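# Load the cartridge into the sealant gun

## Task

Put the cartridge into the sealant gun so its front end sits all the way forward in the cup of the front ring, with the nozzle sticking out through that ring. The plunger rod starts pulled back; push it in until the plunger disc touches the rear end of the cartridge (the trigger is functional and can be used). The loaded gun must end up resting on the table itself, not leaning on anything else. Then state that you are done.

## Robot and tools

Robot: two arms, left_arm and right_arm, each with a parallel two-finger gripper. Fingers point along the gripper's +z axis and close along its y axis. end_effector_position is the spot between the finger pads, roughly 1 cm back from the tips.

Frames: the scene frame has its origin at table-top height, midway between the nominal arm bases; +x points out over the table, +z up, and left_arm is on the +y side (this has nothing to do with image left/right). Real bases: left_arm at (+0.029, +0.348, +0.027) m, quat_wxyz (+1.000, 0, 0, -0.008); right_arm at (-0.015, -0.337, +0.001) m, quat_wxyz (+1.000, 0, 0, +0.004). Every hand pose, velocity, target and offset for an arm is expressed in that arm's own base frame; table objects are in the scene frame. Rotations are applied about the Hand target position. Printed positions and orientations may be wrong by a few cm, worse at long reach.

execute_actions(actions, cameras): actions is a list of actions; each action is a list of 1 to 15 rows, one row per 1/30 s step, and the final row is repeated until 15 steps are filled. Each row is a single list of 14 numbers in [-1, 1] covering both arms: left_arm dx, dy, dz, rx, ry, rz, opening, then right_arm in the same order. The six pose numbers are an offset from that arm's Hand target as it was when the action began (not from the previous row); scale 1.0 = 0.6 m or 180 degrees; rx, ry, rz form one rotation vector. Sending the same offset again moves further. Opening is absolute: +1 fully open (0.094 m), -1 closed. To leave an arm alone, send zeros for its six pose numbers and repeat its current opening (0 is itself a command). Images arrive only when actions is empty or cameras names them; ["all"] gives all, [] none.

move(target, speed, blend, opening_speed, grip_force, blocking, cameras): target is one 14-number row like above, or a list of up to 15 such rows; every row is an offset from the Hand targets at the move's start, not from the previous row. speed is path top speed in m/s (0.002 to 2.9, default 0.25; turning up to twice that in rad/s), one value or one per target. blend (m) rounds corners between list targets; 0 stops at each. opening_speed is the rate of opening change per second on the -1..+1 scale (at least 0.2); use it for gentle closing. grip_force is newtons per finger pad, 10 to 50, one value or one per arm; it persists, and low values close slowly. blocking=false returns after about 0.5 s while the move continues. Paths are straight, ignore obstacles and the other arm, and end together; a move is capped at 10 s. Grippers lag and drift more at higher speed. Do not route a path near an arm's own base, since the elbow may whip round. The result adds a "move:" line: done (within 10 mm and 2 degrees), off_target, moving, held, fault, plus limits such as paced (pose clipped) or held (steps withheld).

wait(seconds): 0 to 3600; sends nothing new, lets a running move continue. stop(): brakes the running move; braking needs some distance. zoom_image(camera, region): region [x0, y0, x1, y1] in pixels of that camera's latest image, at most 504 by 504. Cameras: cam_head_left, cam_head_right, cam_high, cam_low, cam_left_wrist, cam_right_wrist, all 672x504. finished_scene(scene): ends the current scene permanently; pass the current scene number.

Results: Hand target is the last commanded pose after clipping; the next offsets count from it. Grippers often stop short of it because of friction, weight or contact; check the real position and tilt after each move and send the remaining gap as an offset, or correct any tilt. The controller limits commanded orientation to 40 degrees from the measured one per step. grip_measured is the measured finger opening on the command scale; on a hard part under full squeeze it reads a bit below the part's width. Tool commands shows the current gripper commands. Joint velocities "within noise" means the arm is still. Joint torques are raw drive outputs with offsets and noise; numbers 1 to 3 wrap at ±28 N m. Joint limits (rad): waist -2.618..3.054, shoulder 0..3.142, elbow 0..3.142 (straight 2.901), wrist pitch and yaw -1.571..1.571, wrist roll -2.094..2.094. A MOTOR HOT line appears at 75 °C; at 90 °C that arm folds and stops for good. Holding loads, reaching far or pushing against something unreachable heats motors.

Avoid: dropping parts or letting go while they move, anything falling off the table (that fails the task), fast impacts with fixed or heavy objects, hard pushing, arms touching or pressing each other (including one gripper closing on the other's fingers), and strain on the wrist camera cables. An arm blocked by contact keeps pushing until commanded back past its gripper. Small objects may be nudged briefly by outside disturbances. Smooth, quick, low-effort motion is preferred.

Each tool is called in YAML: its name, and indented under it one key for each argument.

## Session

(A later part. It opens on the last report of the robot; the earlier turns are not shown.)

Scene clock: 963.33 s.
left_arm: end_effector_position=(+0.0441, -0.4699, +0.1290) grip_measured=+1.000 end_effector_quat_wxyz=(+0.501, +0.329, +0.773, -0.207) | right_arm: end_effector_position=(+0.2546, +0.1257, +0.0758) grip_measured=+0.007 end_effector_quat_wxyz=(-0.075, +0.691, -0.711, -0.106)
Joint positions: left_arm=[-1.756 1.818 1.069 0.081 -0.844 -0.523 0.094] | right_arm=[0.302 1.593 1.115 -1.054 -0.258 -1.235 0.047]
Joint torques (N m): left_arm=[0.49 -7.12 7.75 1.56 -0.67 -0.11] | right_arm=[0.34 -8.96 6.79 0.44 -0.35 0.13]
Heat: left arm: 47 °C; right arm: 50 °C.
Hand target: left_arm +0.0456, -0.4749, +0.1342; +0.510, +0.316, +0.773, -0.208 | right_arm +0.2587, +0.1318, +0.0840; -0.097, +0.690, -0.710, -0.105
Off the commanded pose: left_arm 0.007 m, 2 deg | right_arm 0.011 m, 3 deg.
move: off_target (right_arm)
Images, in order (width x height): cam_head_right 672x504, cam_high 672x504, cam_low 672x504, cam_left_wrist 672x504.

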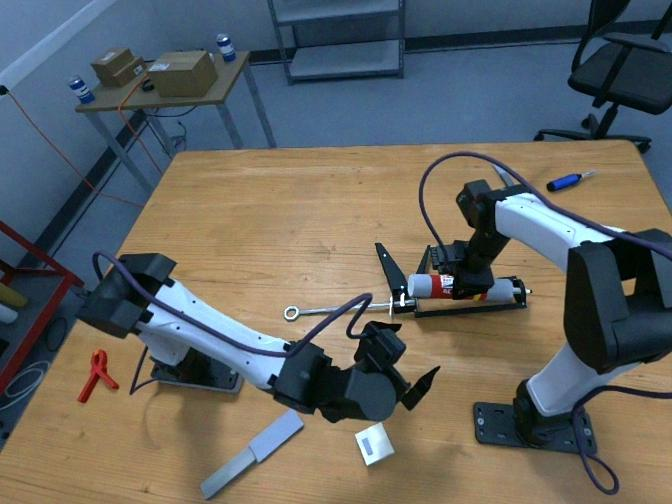

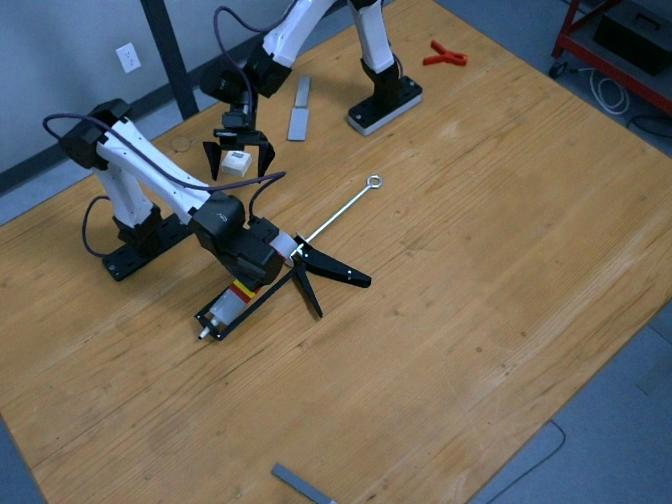

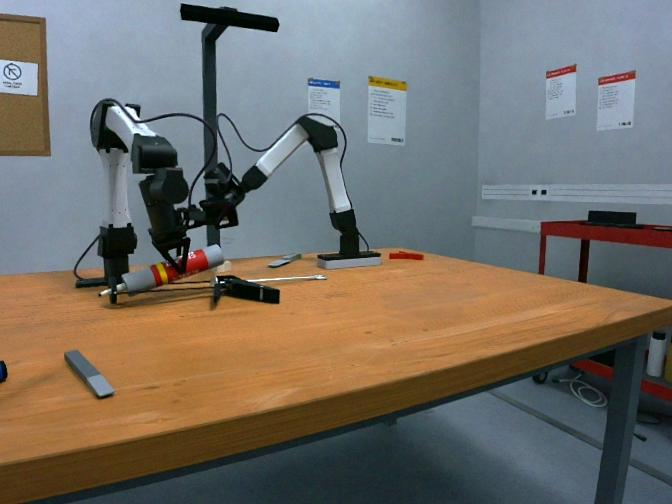

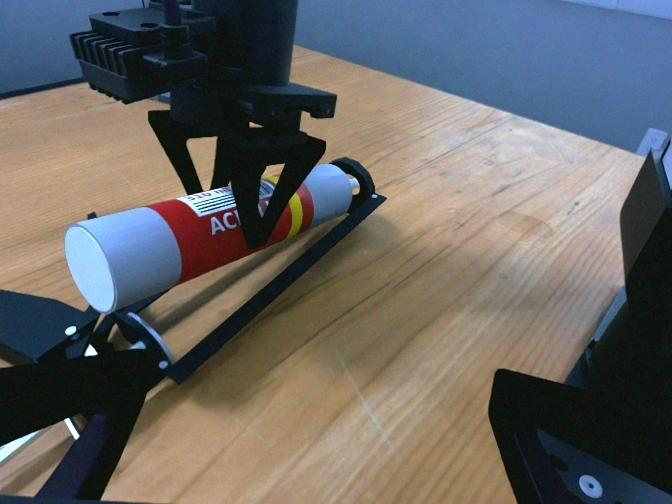

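zoom_image:
  camera: "cam_low"
  region: [95, 260, 155, 310]

zoom_image:
  camera: "cam_low"
  region: [95, 230, 245, 320]

Scaled by 8.400 from the camera's image (finer frame: 960x720).

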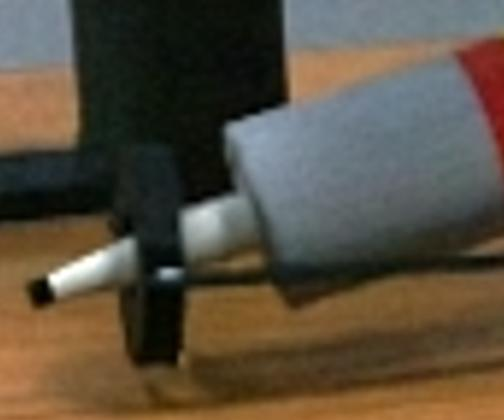

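Scaled by 3.360 from the camera's image (finer frame: 960x720).

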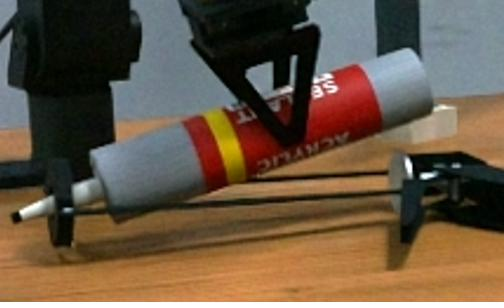

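zoom_image:
  camera: "cam_head_right"
  region: [460, 260, 540, 320]

zoom_image:
  camera: "cam_left_wrist"
  region: [290, 130, 400, 230]

Scaled by 6.300 from the camera's image (finer frame: 960x720).

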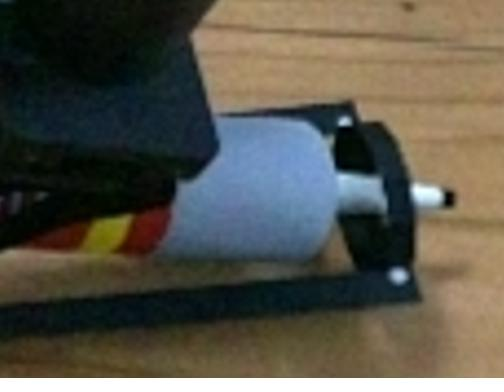

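Scaled by 4.582 from the camera's image (finer frame: 960x720).

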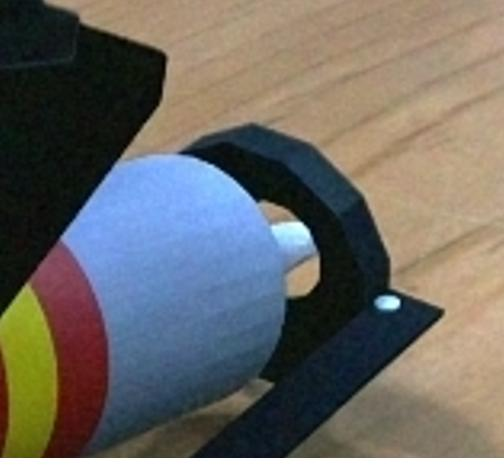

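move:
  target: [0,0,0,0,0,0,1,-0.0010,-0.0118,-0.0088,0,0,-0.005,0.0]
  speed: 0.05
  cameras: ["cam_head_right","cam_high","cam_left_wrist","cam_low"]

zoom_image:
  camera: "cam_high"
  region: [190, 290, 250, 350]

zoom_image:
  camera: "cam_left_wrist"
  region: [290, 130, 400, 230]

zoom_image:
  camera: "cam_low"
  region: [95, 260, 155, 310]

zoom_image:
  camera: "cam_head_right"
  region: [460, 260, 540, 320]

Scene clock: 1014.10 s.
left_arm: end_effector_position=(+0.0441, -0.4699, +0.1290) grip_measured=+1.000 end_effector_quat_wxyz=(+0.501, +0.329, +0.773, -0.207) | right_arm: end_effector_position=(+0.2532, +0.1210, +0.0688) grip_measured=+0.007 end_effector_quat_wxyz=(-0.072, +0.687, -0.716, -0.105)
Joint positions: left_arm=[-1.756 1.818 1.069 0.081 -0.844 -0.523 0.094] | right_arm=[0.29 1.593 1.087 -1.032 -0.253 -1.235 0.047]
Joint torques (N m): left_arm=[0.46 -7.08 7.62 1.57 -0.66 -0.11] | right_arm=[-0.61 -9.44 6.63 0.42 -0.4 0.06]
Heat: left arm: 48 °C; right arm: 47 °C.
Hand target: left_arm +0.0456, -0.4749, +0.1342; +0.510, +0.316, +0.773, -0.208 | right_arm +0.2582, +0.1247, +0.0788; -0.098, +0.684, -0.715, -0.104
Off the commanded pose: left_arm 0.007 m, 2 deg | right_arm 0.012 m, 3 deg.
move: off_target (right_arm)
Images, in order (width x height): cam_head_right 672x504, cam_high 672x504, cam_low 672x504, cam_left_wrist 672x504.

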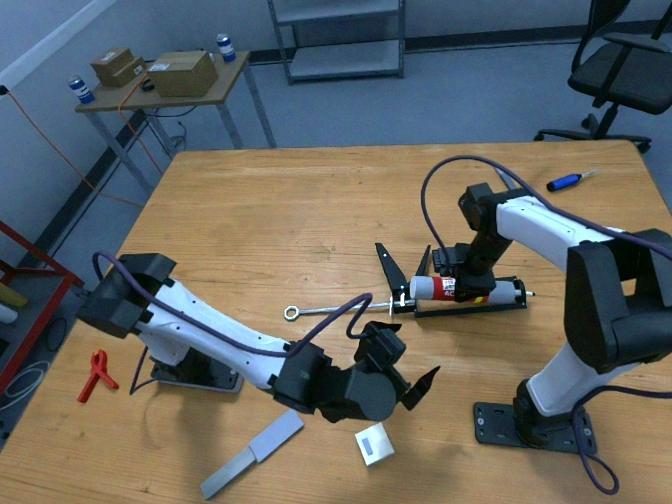

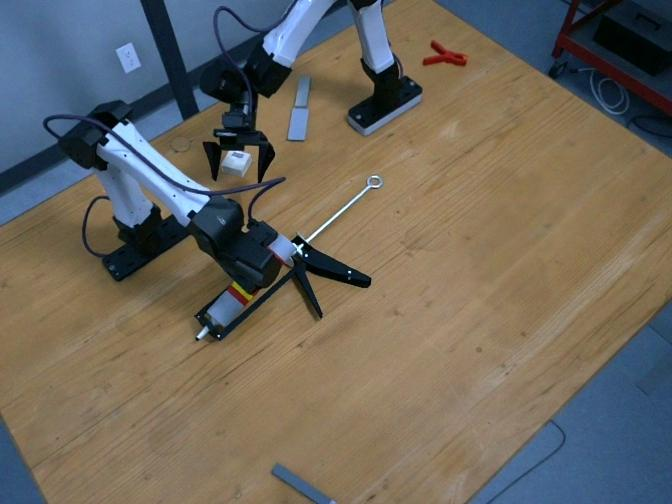

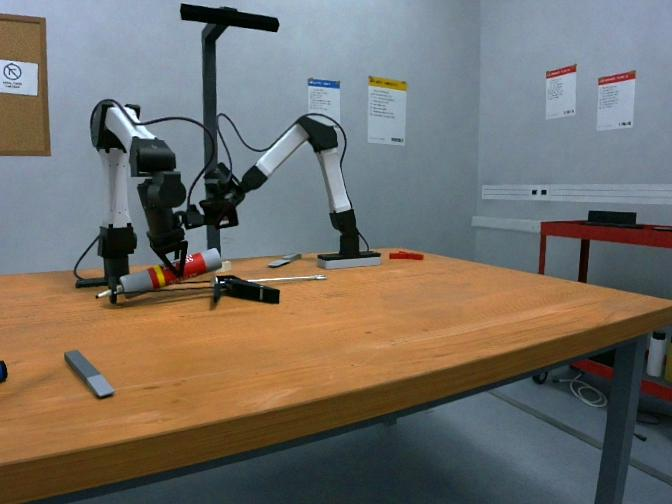

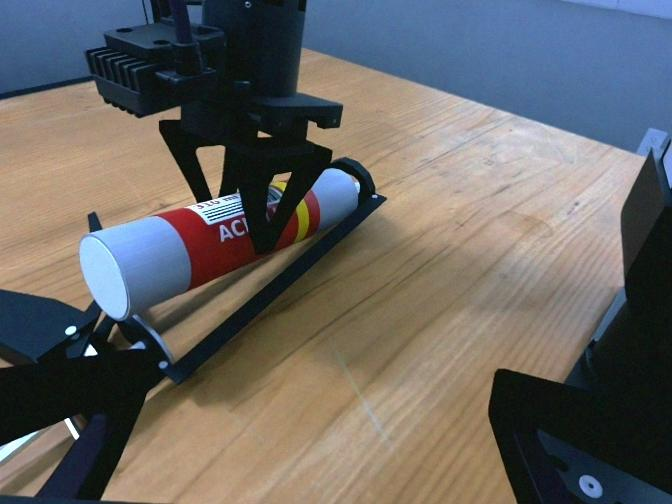

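Scaled by 8.400 from the camera's image (finer frame: 960x720).

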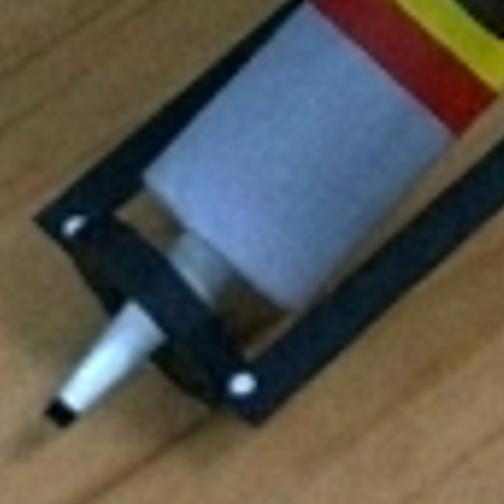

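Scaled by 4.582 from the camera's image (finer frame: 960x720).

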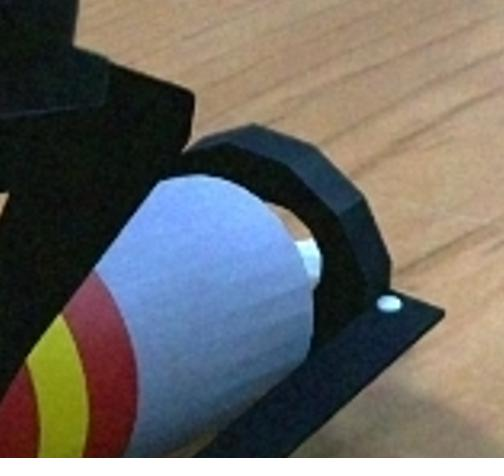

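Scaled by 8.400 from the camera's image (finer frame: 960x720).

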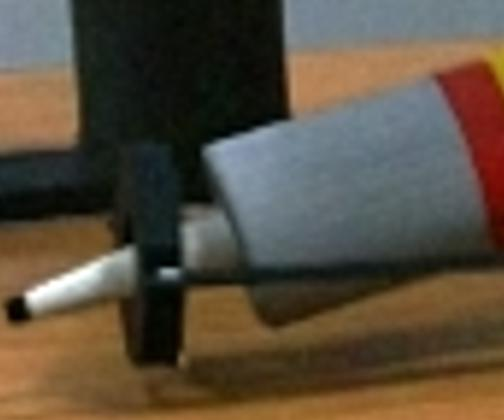

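Scaled by 6.300 from the camera's image (finer frame: 960x720).

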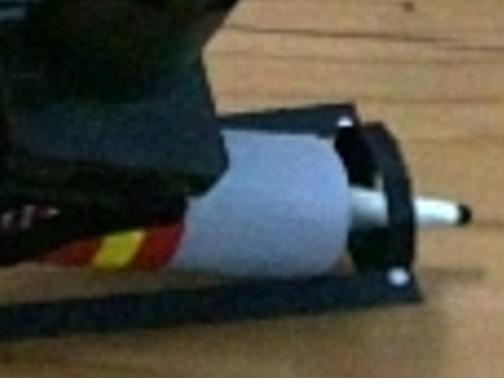

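zoom_image:
  camera: "cam_left_wrist"
  region: [60, 210, 200, 400]

zoom_image:
  camera: "cam_low"
  region: [185, 240, 245, 300]

zoom_image:
  camera: "cam_head_right"
  region: [370, 260, 450, 320]

Scaled by 2.653 from the camera's image (finer frame: 960x720).

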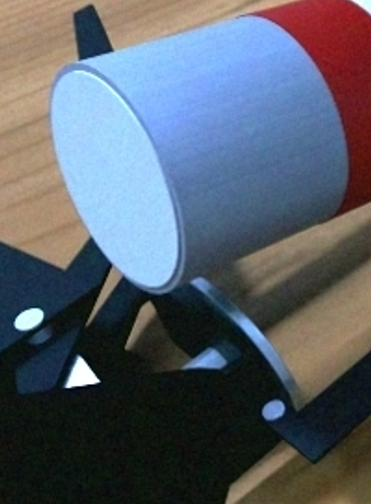

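Scaled by 8.400 from the camera's image (finer frame: 960x720).

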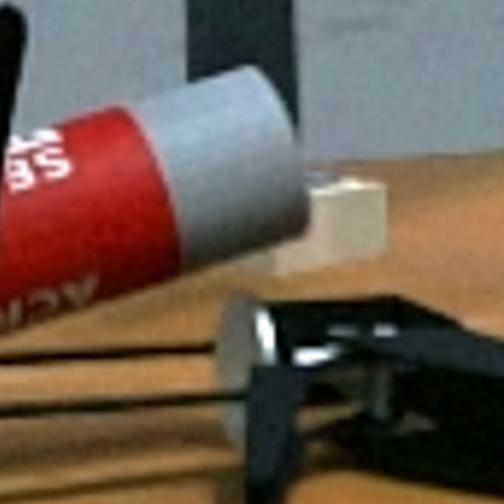

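Scaled by 6.300 from the camera's image (finer frame: 960x720).

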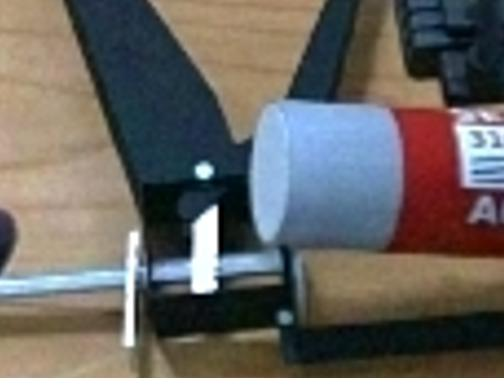

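move:
  target: [0,0,0,0,0,0,1,0.0025,-0.0110,-0.0015,-0.0138,-0.0019,0,0.0]
  speed: 0.05
  cameras: ["cam_head_right","cam_high","cam_left_wrist","cam_low"]

zoom_image:
  camera: "cam_high"
  region: [190, 290, 250, 350]

zoom_image:
  camera: "cam_left_wrist"
  region: [290, 130, 400, 230]

zoom_image:
  camera: "cam_low"
  region: [95, 260, 155, 310]

zoom_image:
  camera: "cam_head_right"
  region: [460, 260, 540, 320]

zoom_image:
  camera: "cam_low"
  region: [185, 240, 245, 300]

Scene clock: 1066.60 s.
left_arm: end_effector_position=(+0.0441, -0.4699, +0.1290) grip_measured=+1.000 end_effector_quat_wxyz=(+0.501, +0.329, +0.773, -0.207) | right_arm: end_effector_position=(+0.2549, +0.1156, +0.0674) grip_measured=+0.007 end_effector_quat_wxyz=(-0.064, +0.688, -0.717, -0.090)
Joint positions: left_arm=[-1.756 1.818 1.069 0.081 -0.844 -0.523 0.094] | right_arm=[0.29 1.593 1.087 -1.032 -0.219 -1.235 0.047]
Joint torques (N m): left_arm=[0.38 -7.1 7.54 1.55 -0.64 -0.12] | right_arm=[-0.47 -9.31 7.25 0.3 -0.29 0.05]
Heat: left arm: 48 °C; right arm: 48 °C.
Hand target: left_arm +0.0456, -0.4749, +0.1342; +0.510, +0.316, +0.773, -0.208 | right_arm +0.2598, +0.1181, +0.0779; -0.085, +0.686, -0.717, -0.087
Off the commanded pose: left_arm 0.007 m, 2 deg | right_arm 0.012 m, 2 deg.
move: off_target (right_arm)
Images, in order (width x height): cam_head_right 672x504, cam_high 672x504, cam_low 672x504, cam_left_wrist 672x504.

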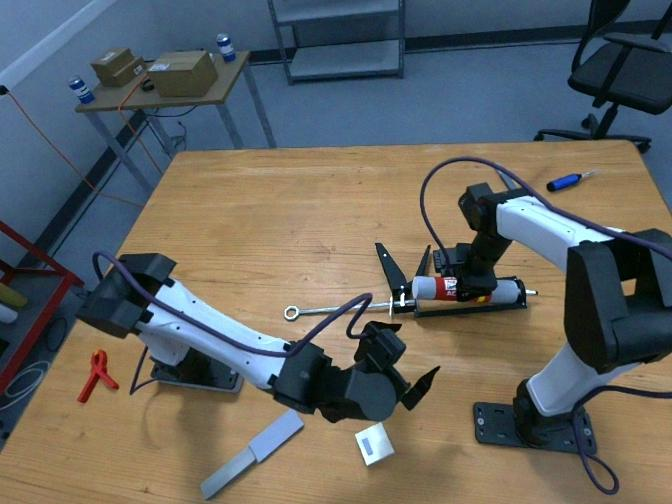

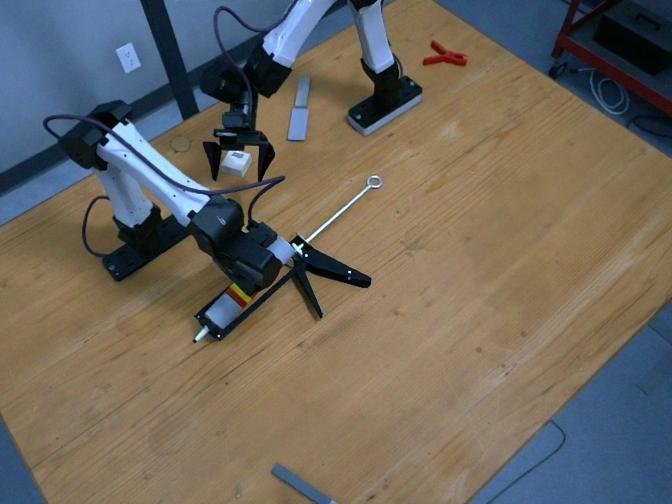

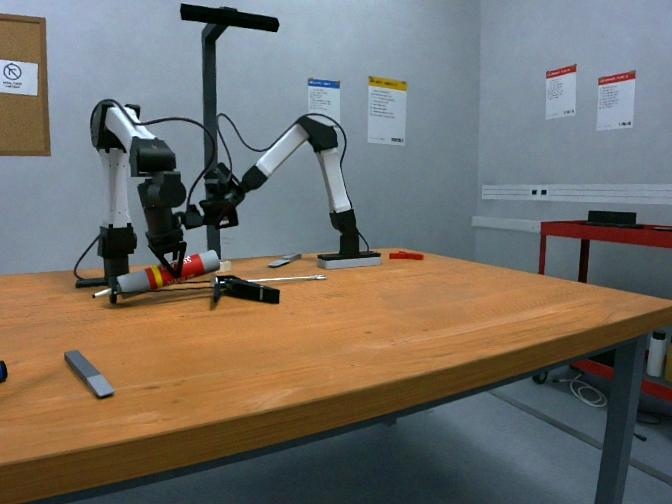

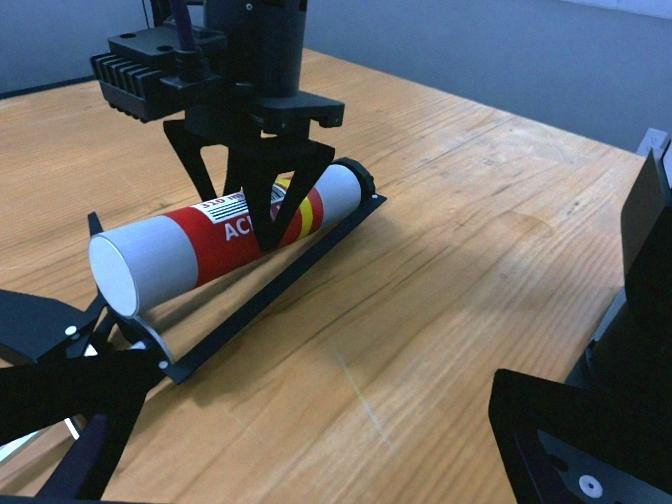

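Scaled by 8.400 from the camera's image (finer frame: 960x720).

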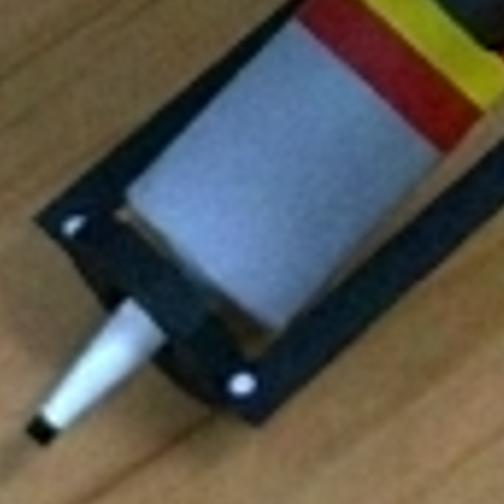

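Scaled by 4.582 from the camera's image (finer frame: 960x720).

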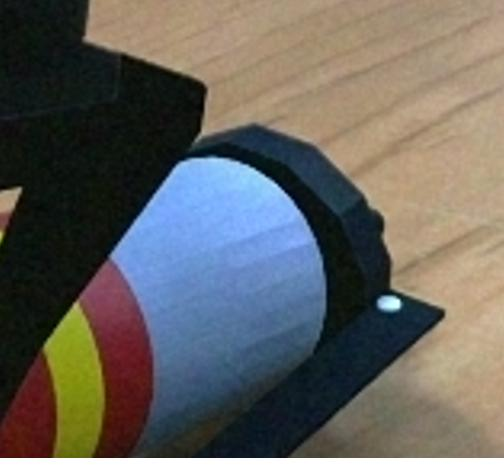

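Scaled by 8.400 from the camera's image (finer frame: 960x720).

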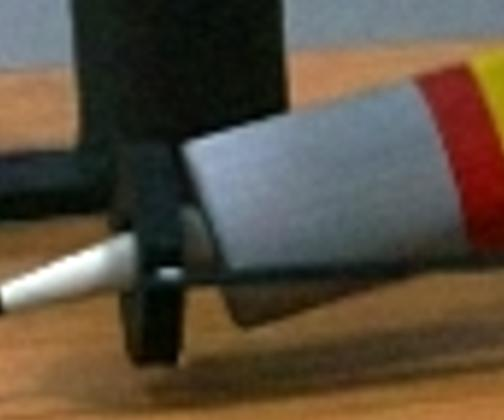

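Scaled by 6.300 from the camera's image (finer frame: 960x720).

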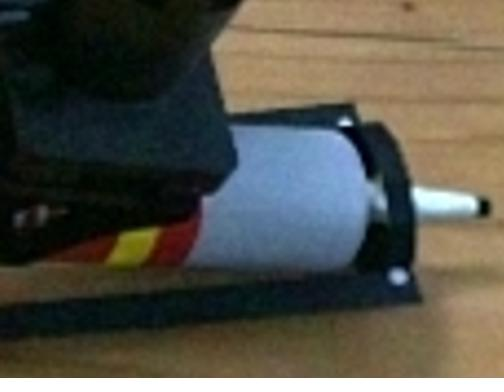

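Scaled by 8.400 from the camera's image (finer frame: 960x720).

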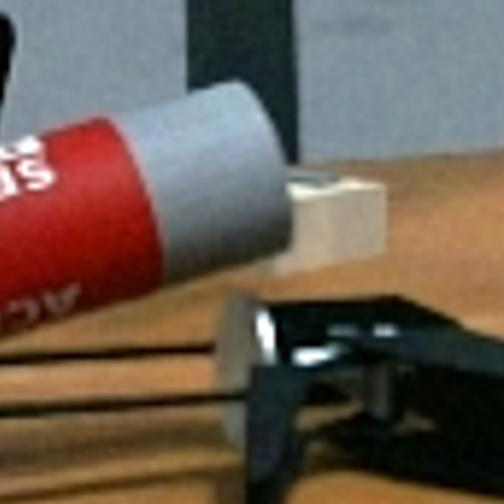

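move:
  target: [0,0,0,0,0,0,1,0.0008,-0.0080,-0.0055,-0.003,0,0,0.0]
  speed: 0.05
  cameras: ["cam_head_right","cam_high","cam_left_wrist","cam_low"]

zoom_image:
  camera: "cam_left_wrist"
  region: [290, 130, 400, 230]

zoom_image:
  camera: "cam_low"
  region: [95, 260, 155, 310]

zoom_image:
  camera: "cam_low"
  region: [185, 240, 245, 300]

Scene clock: 1083.77 s.
left_arm: end_effector_position=(+0.0441, -0.4699, +0.1290) grip_measured=+1.000 end_effector_quat_wxyz=(+0.501, +0.329, +0.773, -0.207) | right_arm: end_effector_position=(+0.2564, +0.1120, +0.0671) grip_measured=+0.005 end_effector_quat_wxyz=(-0.063, +0.685, -0.721, -0.086)
Joint positions: left_arm=[-1.756 1.818 1.069 0.081 -0.844 -0.523 0.094] | right_arm=[0.281 1.593 1.087 -1.032 -0.212 -1.236 0.047]
Joint torques (N m): left_arm=[0.62 -6.98 7.72 1.57 -0.67 -0.11] | right_arm=[-0.61 -9.05 6.52 0.36 -0.27 -0.05]
Heat: left arm: 48 °C; right arm: 47 °C.
Hand target: left_arm +0.0456, -0.4749, +0.1342; +0.510, +0.316, +0.773, -0.208 | right_arm +0.2602, +0.1134, +0.0746; -0.082, +0.687, -0.717, -0.083
Off the commanded pose: left_arm 0.007 m, 2 deg | right_arm 0.008 m, 2 deg.
move: done
Images, in order (width x height): cam_head_right 672x504, cam_high 672x504, cam_low 672x504, cam_left_wrist 672x504.

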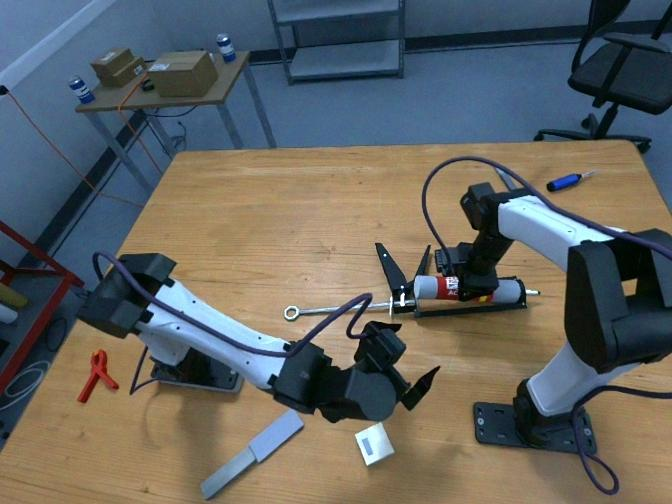

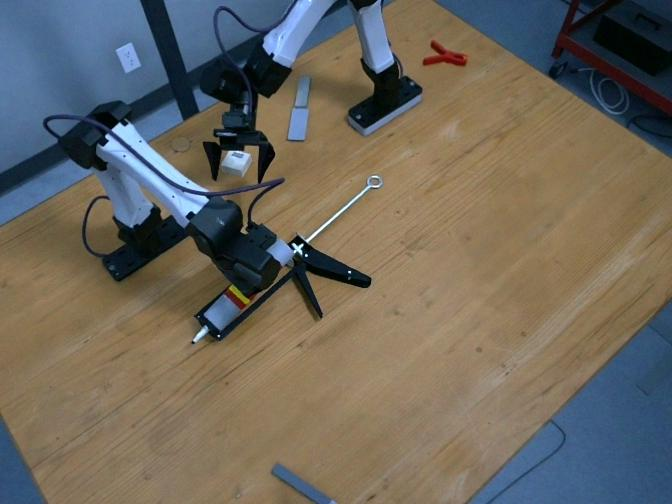

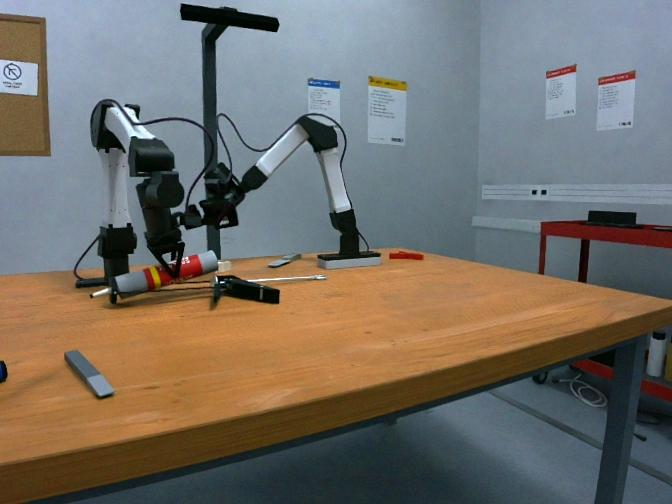

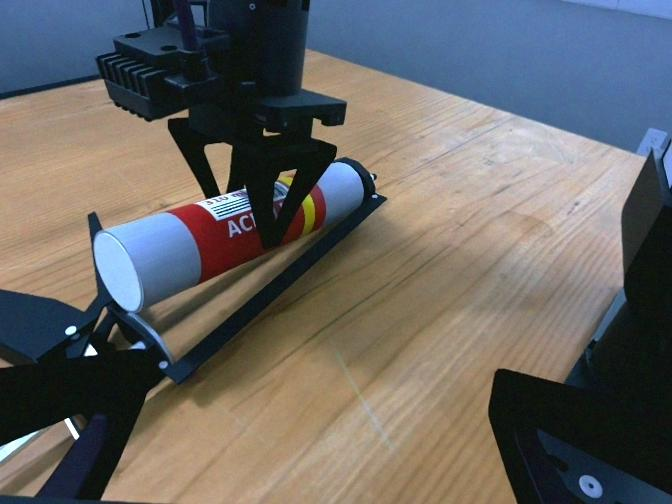

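Scaled by 4.582 from the camera's image (finer frame: 960x720).

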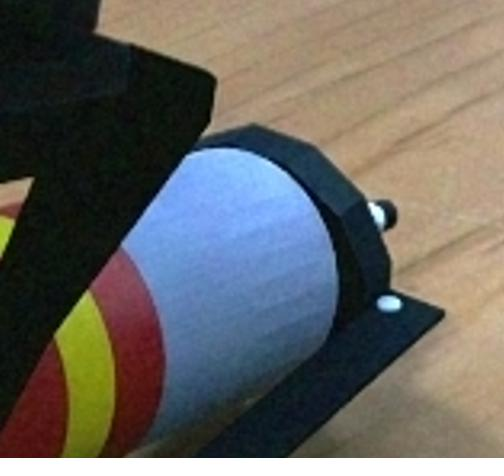

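Scaled by 8.400 from the camera's image (finer frame: 960x720).

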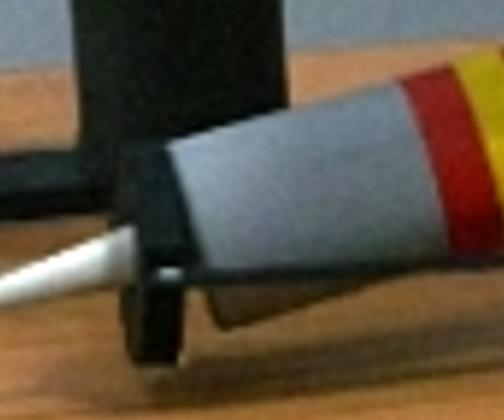

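Scaled by 8.400 from the camera's image (finer frame: 960x720).

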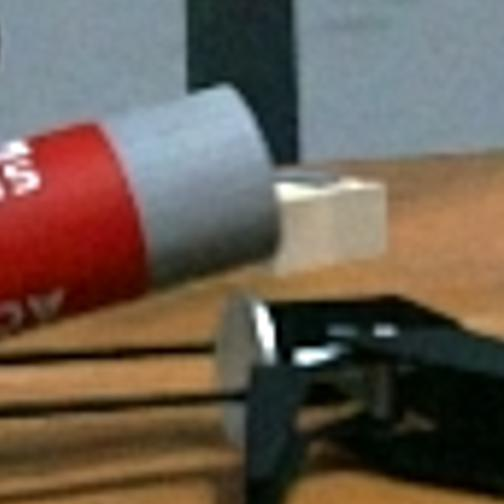

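zoom_image:
  camera: "cam_left_wrist"
  region: [325, 145, 395, 215]

zoom_image:
  camera: "cam_low"
  region: [100, 265, 135, 310]

zoom_image:
  camera: "cam_head_right"
  region: [495, 265, 545, 315]

zoom_image:
  camera: "cam_high"
  region: [190, 305, 230, 345]

Scaled by 7.200 from the camera's image (finer frame: 960x720).

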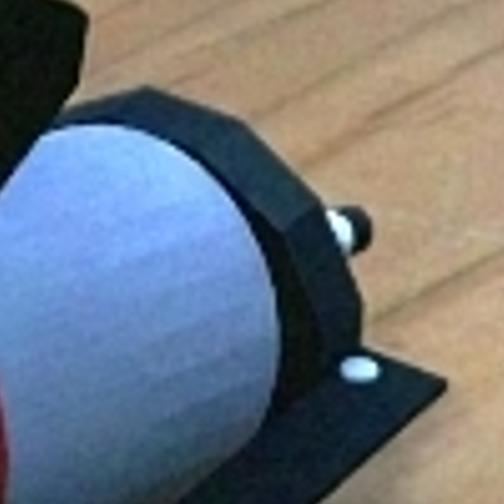

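Scaled by 11.200 from the camera's image (finer frame: 960x720).

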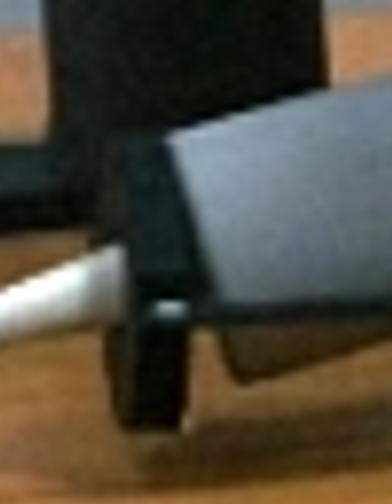

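Scaled by 10.080 from the camera's image (finer frame: 960x720).

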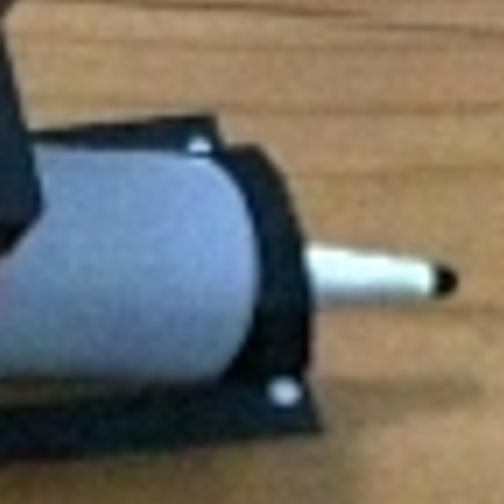

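Scaled by 12.600 from the camera's image (finer frame: 960x720).

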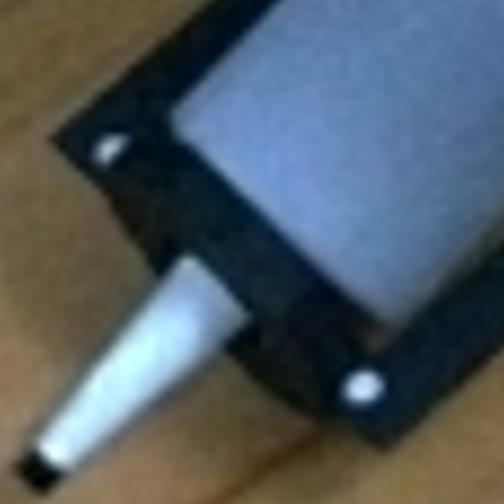

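move:
  target: [0,0,0,0,0,0,1,0.0000,-0.0075,-0.0075,-0.004,0,0,0.0]
  speed: 0.05
  cameras: ["cam_head_right","cam_high","cam_left_wrist","cam_low"]

zoom_image:
  camera: "cam_left_wrist"
  region: [325, 145, 395, 215]

zoom_image:
  camera: "cam_low"
  region: [95, 260, 155, 310]

zoom_image:
  camera: "cam_low"
  region: [185, 240, 245, 300]

zoom_image:
  camera: "cam_head_right"
  region: [495, 265, 545, 315]

Scene clock: 1168.97 s.
left_arm: end_effector_position=(+0.0441, -0.4699, +0.1290) grip_measured=+1.000 end_effector_quat_wxyz=(+0.501, +0.329, +0.773, -0.207) | right_arm: end_effector_position=(+0.2550, +0.1077, +0.0630) grip_measured=+0.001 end_effector_quat_wxyz=(-0.058, +0.686, -0.721, -0.083)
Joint positions: left_arm=[-1.756 1.818 1.069 0.081 -0.844 -0.523 0.094] | right_arm=[0.273 1.593 1.072 -1.024 -0.202 -1.245 0.047]
Joint velocities: left_arm=[within noise] | right_arm=[-0.032 0.002 0.012 0.022 0.007 0.007 0.011]
Joint torques (N m): left_arm=[0.47 -7.06 7.83 1.54 -0.64 -0.11] | right_arm=[-0.68 -8.8 6.68 0.37 -0.25 -0.05]
Heat: left arm: 49 °C; right arm: 46 °C.
Hand target: left_arm +0.0456, -0.4749, +0.1342; +0.510, +0.316, +0.773, -0.208 | right_arm +0.2602, +0.1089, +0.0701; -0.078, +0.687, -0.718, -0.079
Off the commanded pose: left_arm 0.007 m, 2 deg | right_arm 0.009 m, 2 deg.
move: done
Images, in order (width x height): cam_head_right 672x504, cam_high 672x504, cam_low 672x504, cam_left_wrist 672x504.

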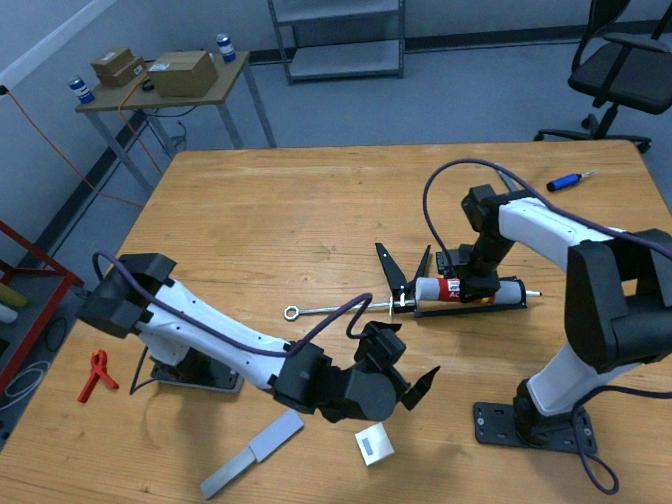

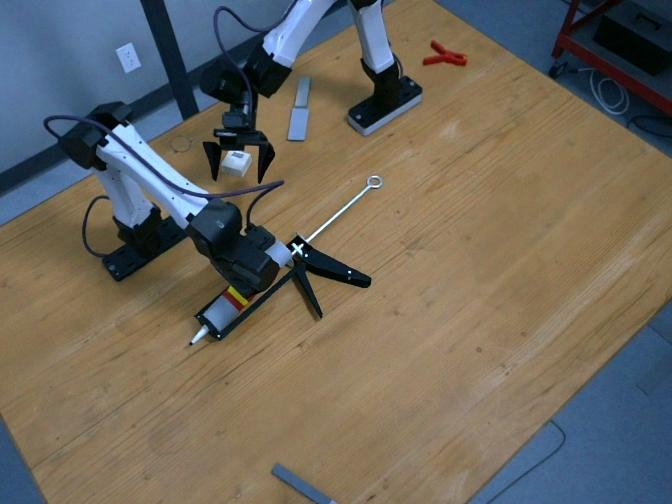

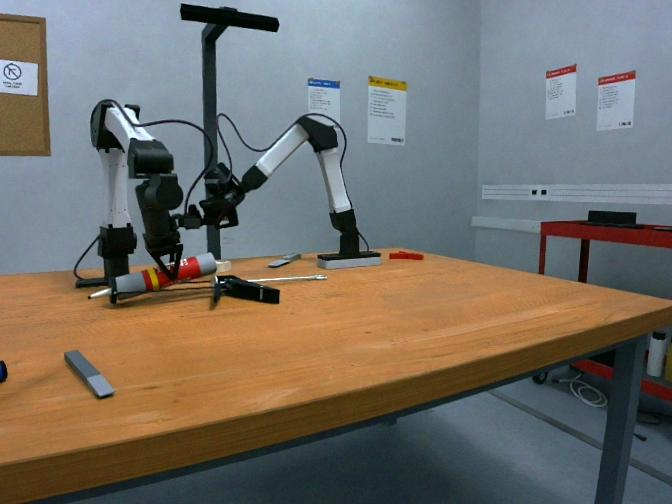

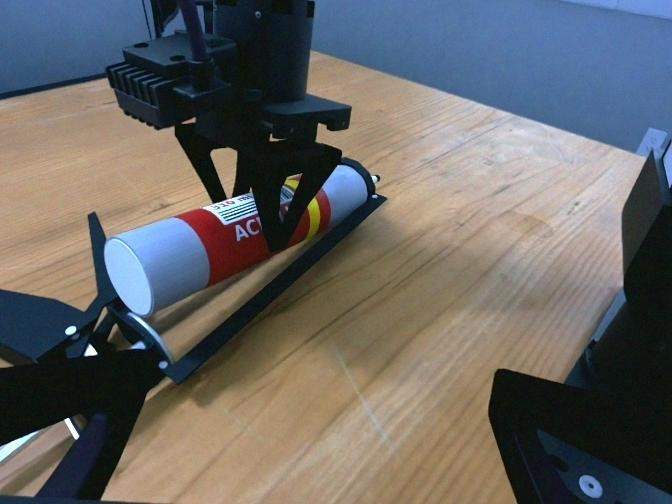

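Scaled by 7.200 from the camera's image (finer frame: 960x720).

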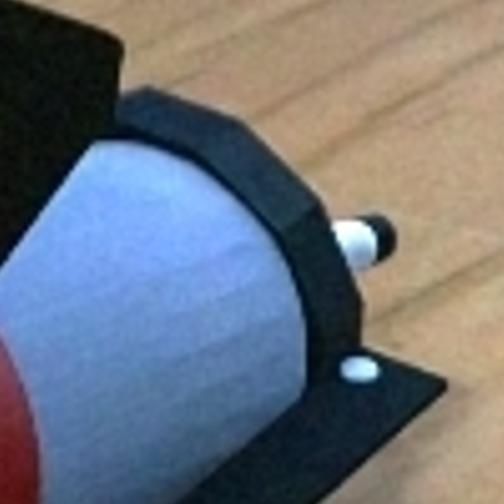

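Scaled by 8.400 from the camera's image (finer frame: 960x720).

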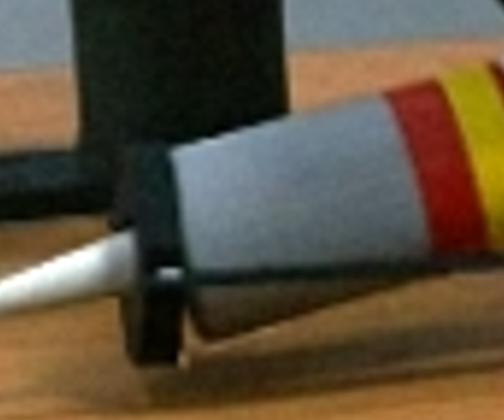

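Scaled by 8.400 from the camera's image (finer frame: 960x720).

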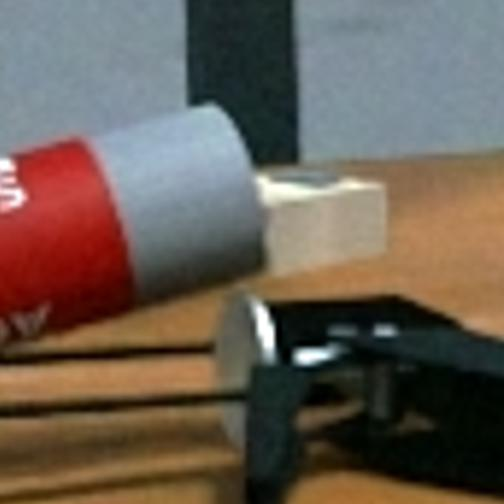

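Scaled by 10.080 from the camera's image (finer frame: 960x720).

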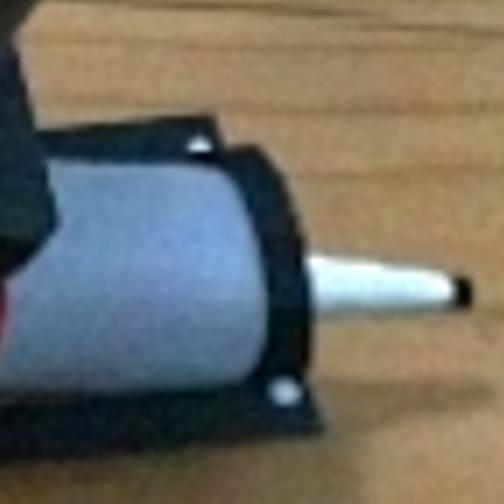

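move:
  target: [0,0,0,0,0,0,1,0.0022,-0.0105,-0.0002,0,0,0,0.0]
  speed: 0.04
  cameras: ["cam_head_right","cam_left_wrist","cam_low"]

zoom_image:
  camera: "cam_left_wrist"
  region: [325, 145, 395, 215]

zoom_image:
  camera: "cam_low"
  region: [95, 260, 155, 310]

zoom_image:
  camera: "cam_low"
  region: [185, 240, 245, 300]

zoom_image:
  camera: "cam_left_wrist"
  region: [80, 210, 220, 400]

Scene clock: 1192.17 s.
left_arm: end_effector_position=(+0.0441, -0.4699, +0.1290) grip_measured=+1.000 end_effector_quat_wxyz=(+0.501, +0.329, +0.773, -0.207) | right_arm: end_effector_position=(+0.2572, +0.1034, +0.0631) grip_measured=+0.005 end_effector_quat_wxyz=(-0.061, +0.685, -0.721, -0.083)
Joint positions: left_arm=[-1.756 1.818 1.069 0.081 -0.844 -0.523 0.094] | right_arm=[0.254 1.593 1.072 -1.022 -0.205 -1.263 0.047]
Joint torques (N m): left_arm=[0.53 -7.08 7.79 1.57 -0.66 -0.15] | right_arm=[-1.03 -8.85 6.54 0.32 -0.23 -0.11]
Heat: left arm: 49 °C; right arm: 46 °C.
Hand target: left_arm +0.0456, -0.4749, +0.1342; +0.510, +0.316, +0.773, -0.208 | right_arm +0.2615, +0.1026, +0.0699; -0.078, +0.687, -0.718, -0.079
Off the commanded pose: left_arm 0.007 m, 2 deg | right_arm 0.008 m, 2 deg.
move: done
Images, in order (width x height): cam_head_right 672x504, cam_low 672x504, cam_left_wrist 672x504.

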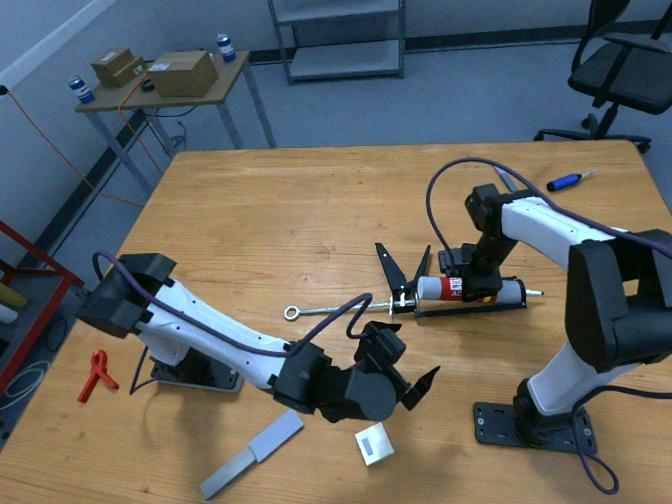

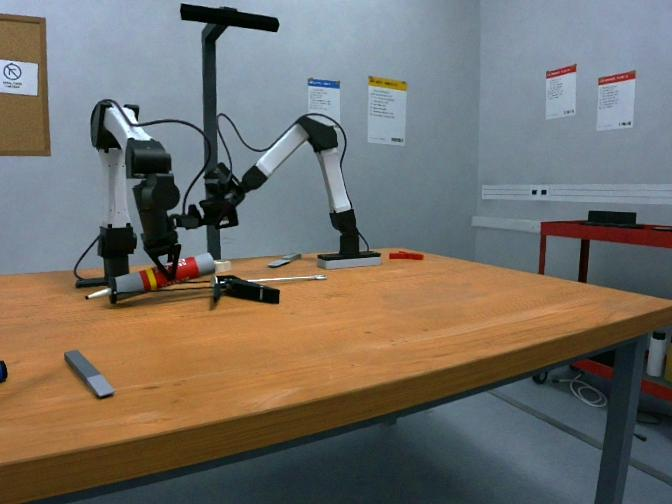

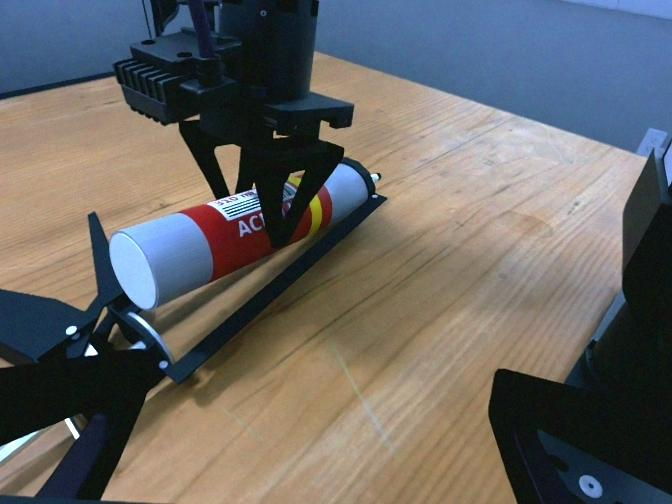

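Scaled by 7.200 from the camera's image (finer frame: 960x720).

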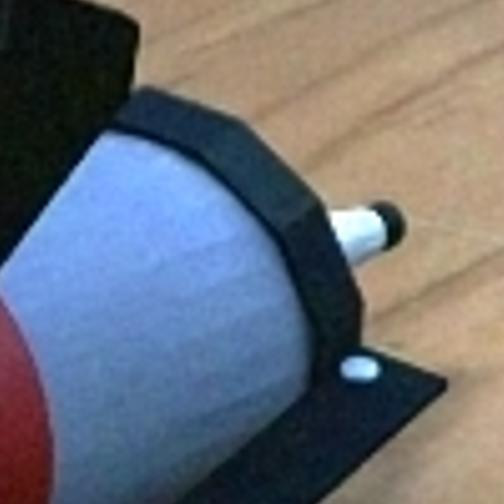

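Scaled by 8.400 from the camera's image (finer frame: 960x720).

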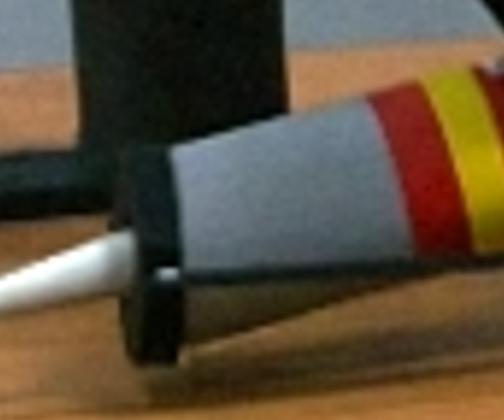

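Scaled by 8.400 from the camera's image (finer frame: 960x720).

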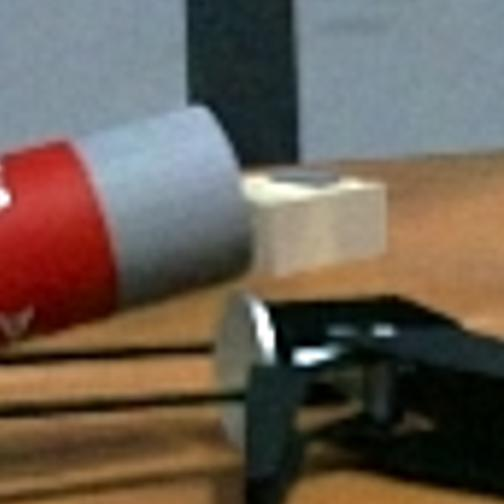

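Scaled by 2.653 from the camera's image (finer frame: 960x720).

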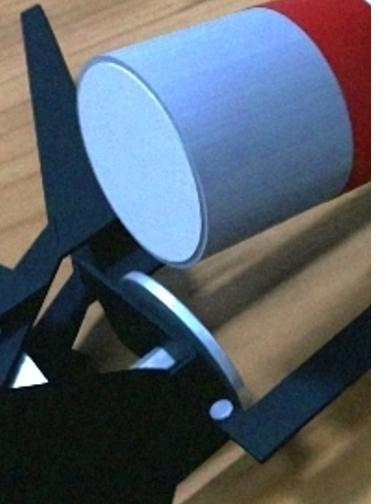

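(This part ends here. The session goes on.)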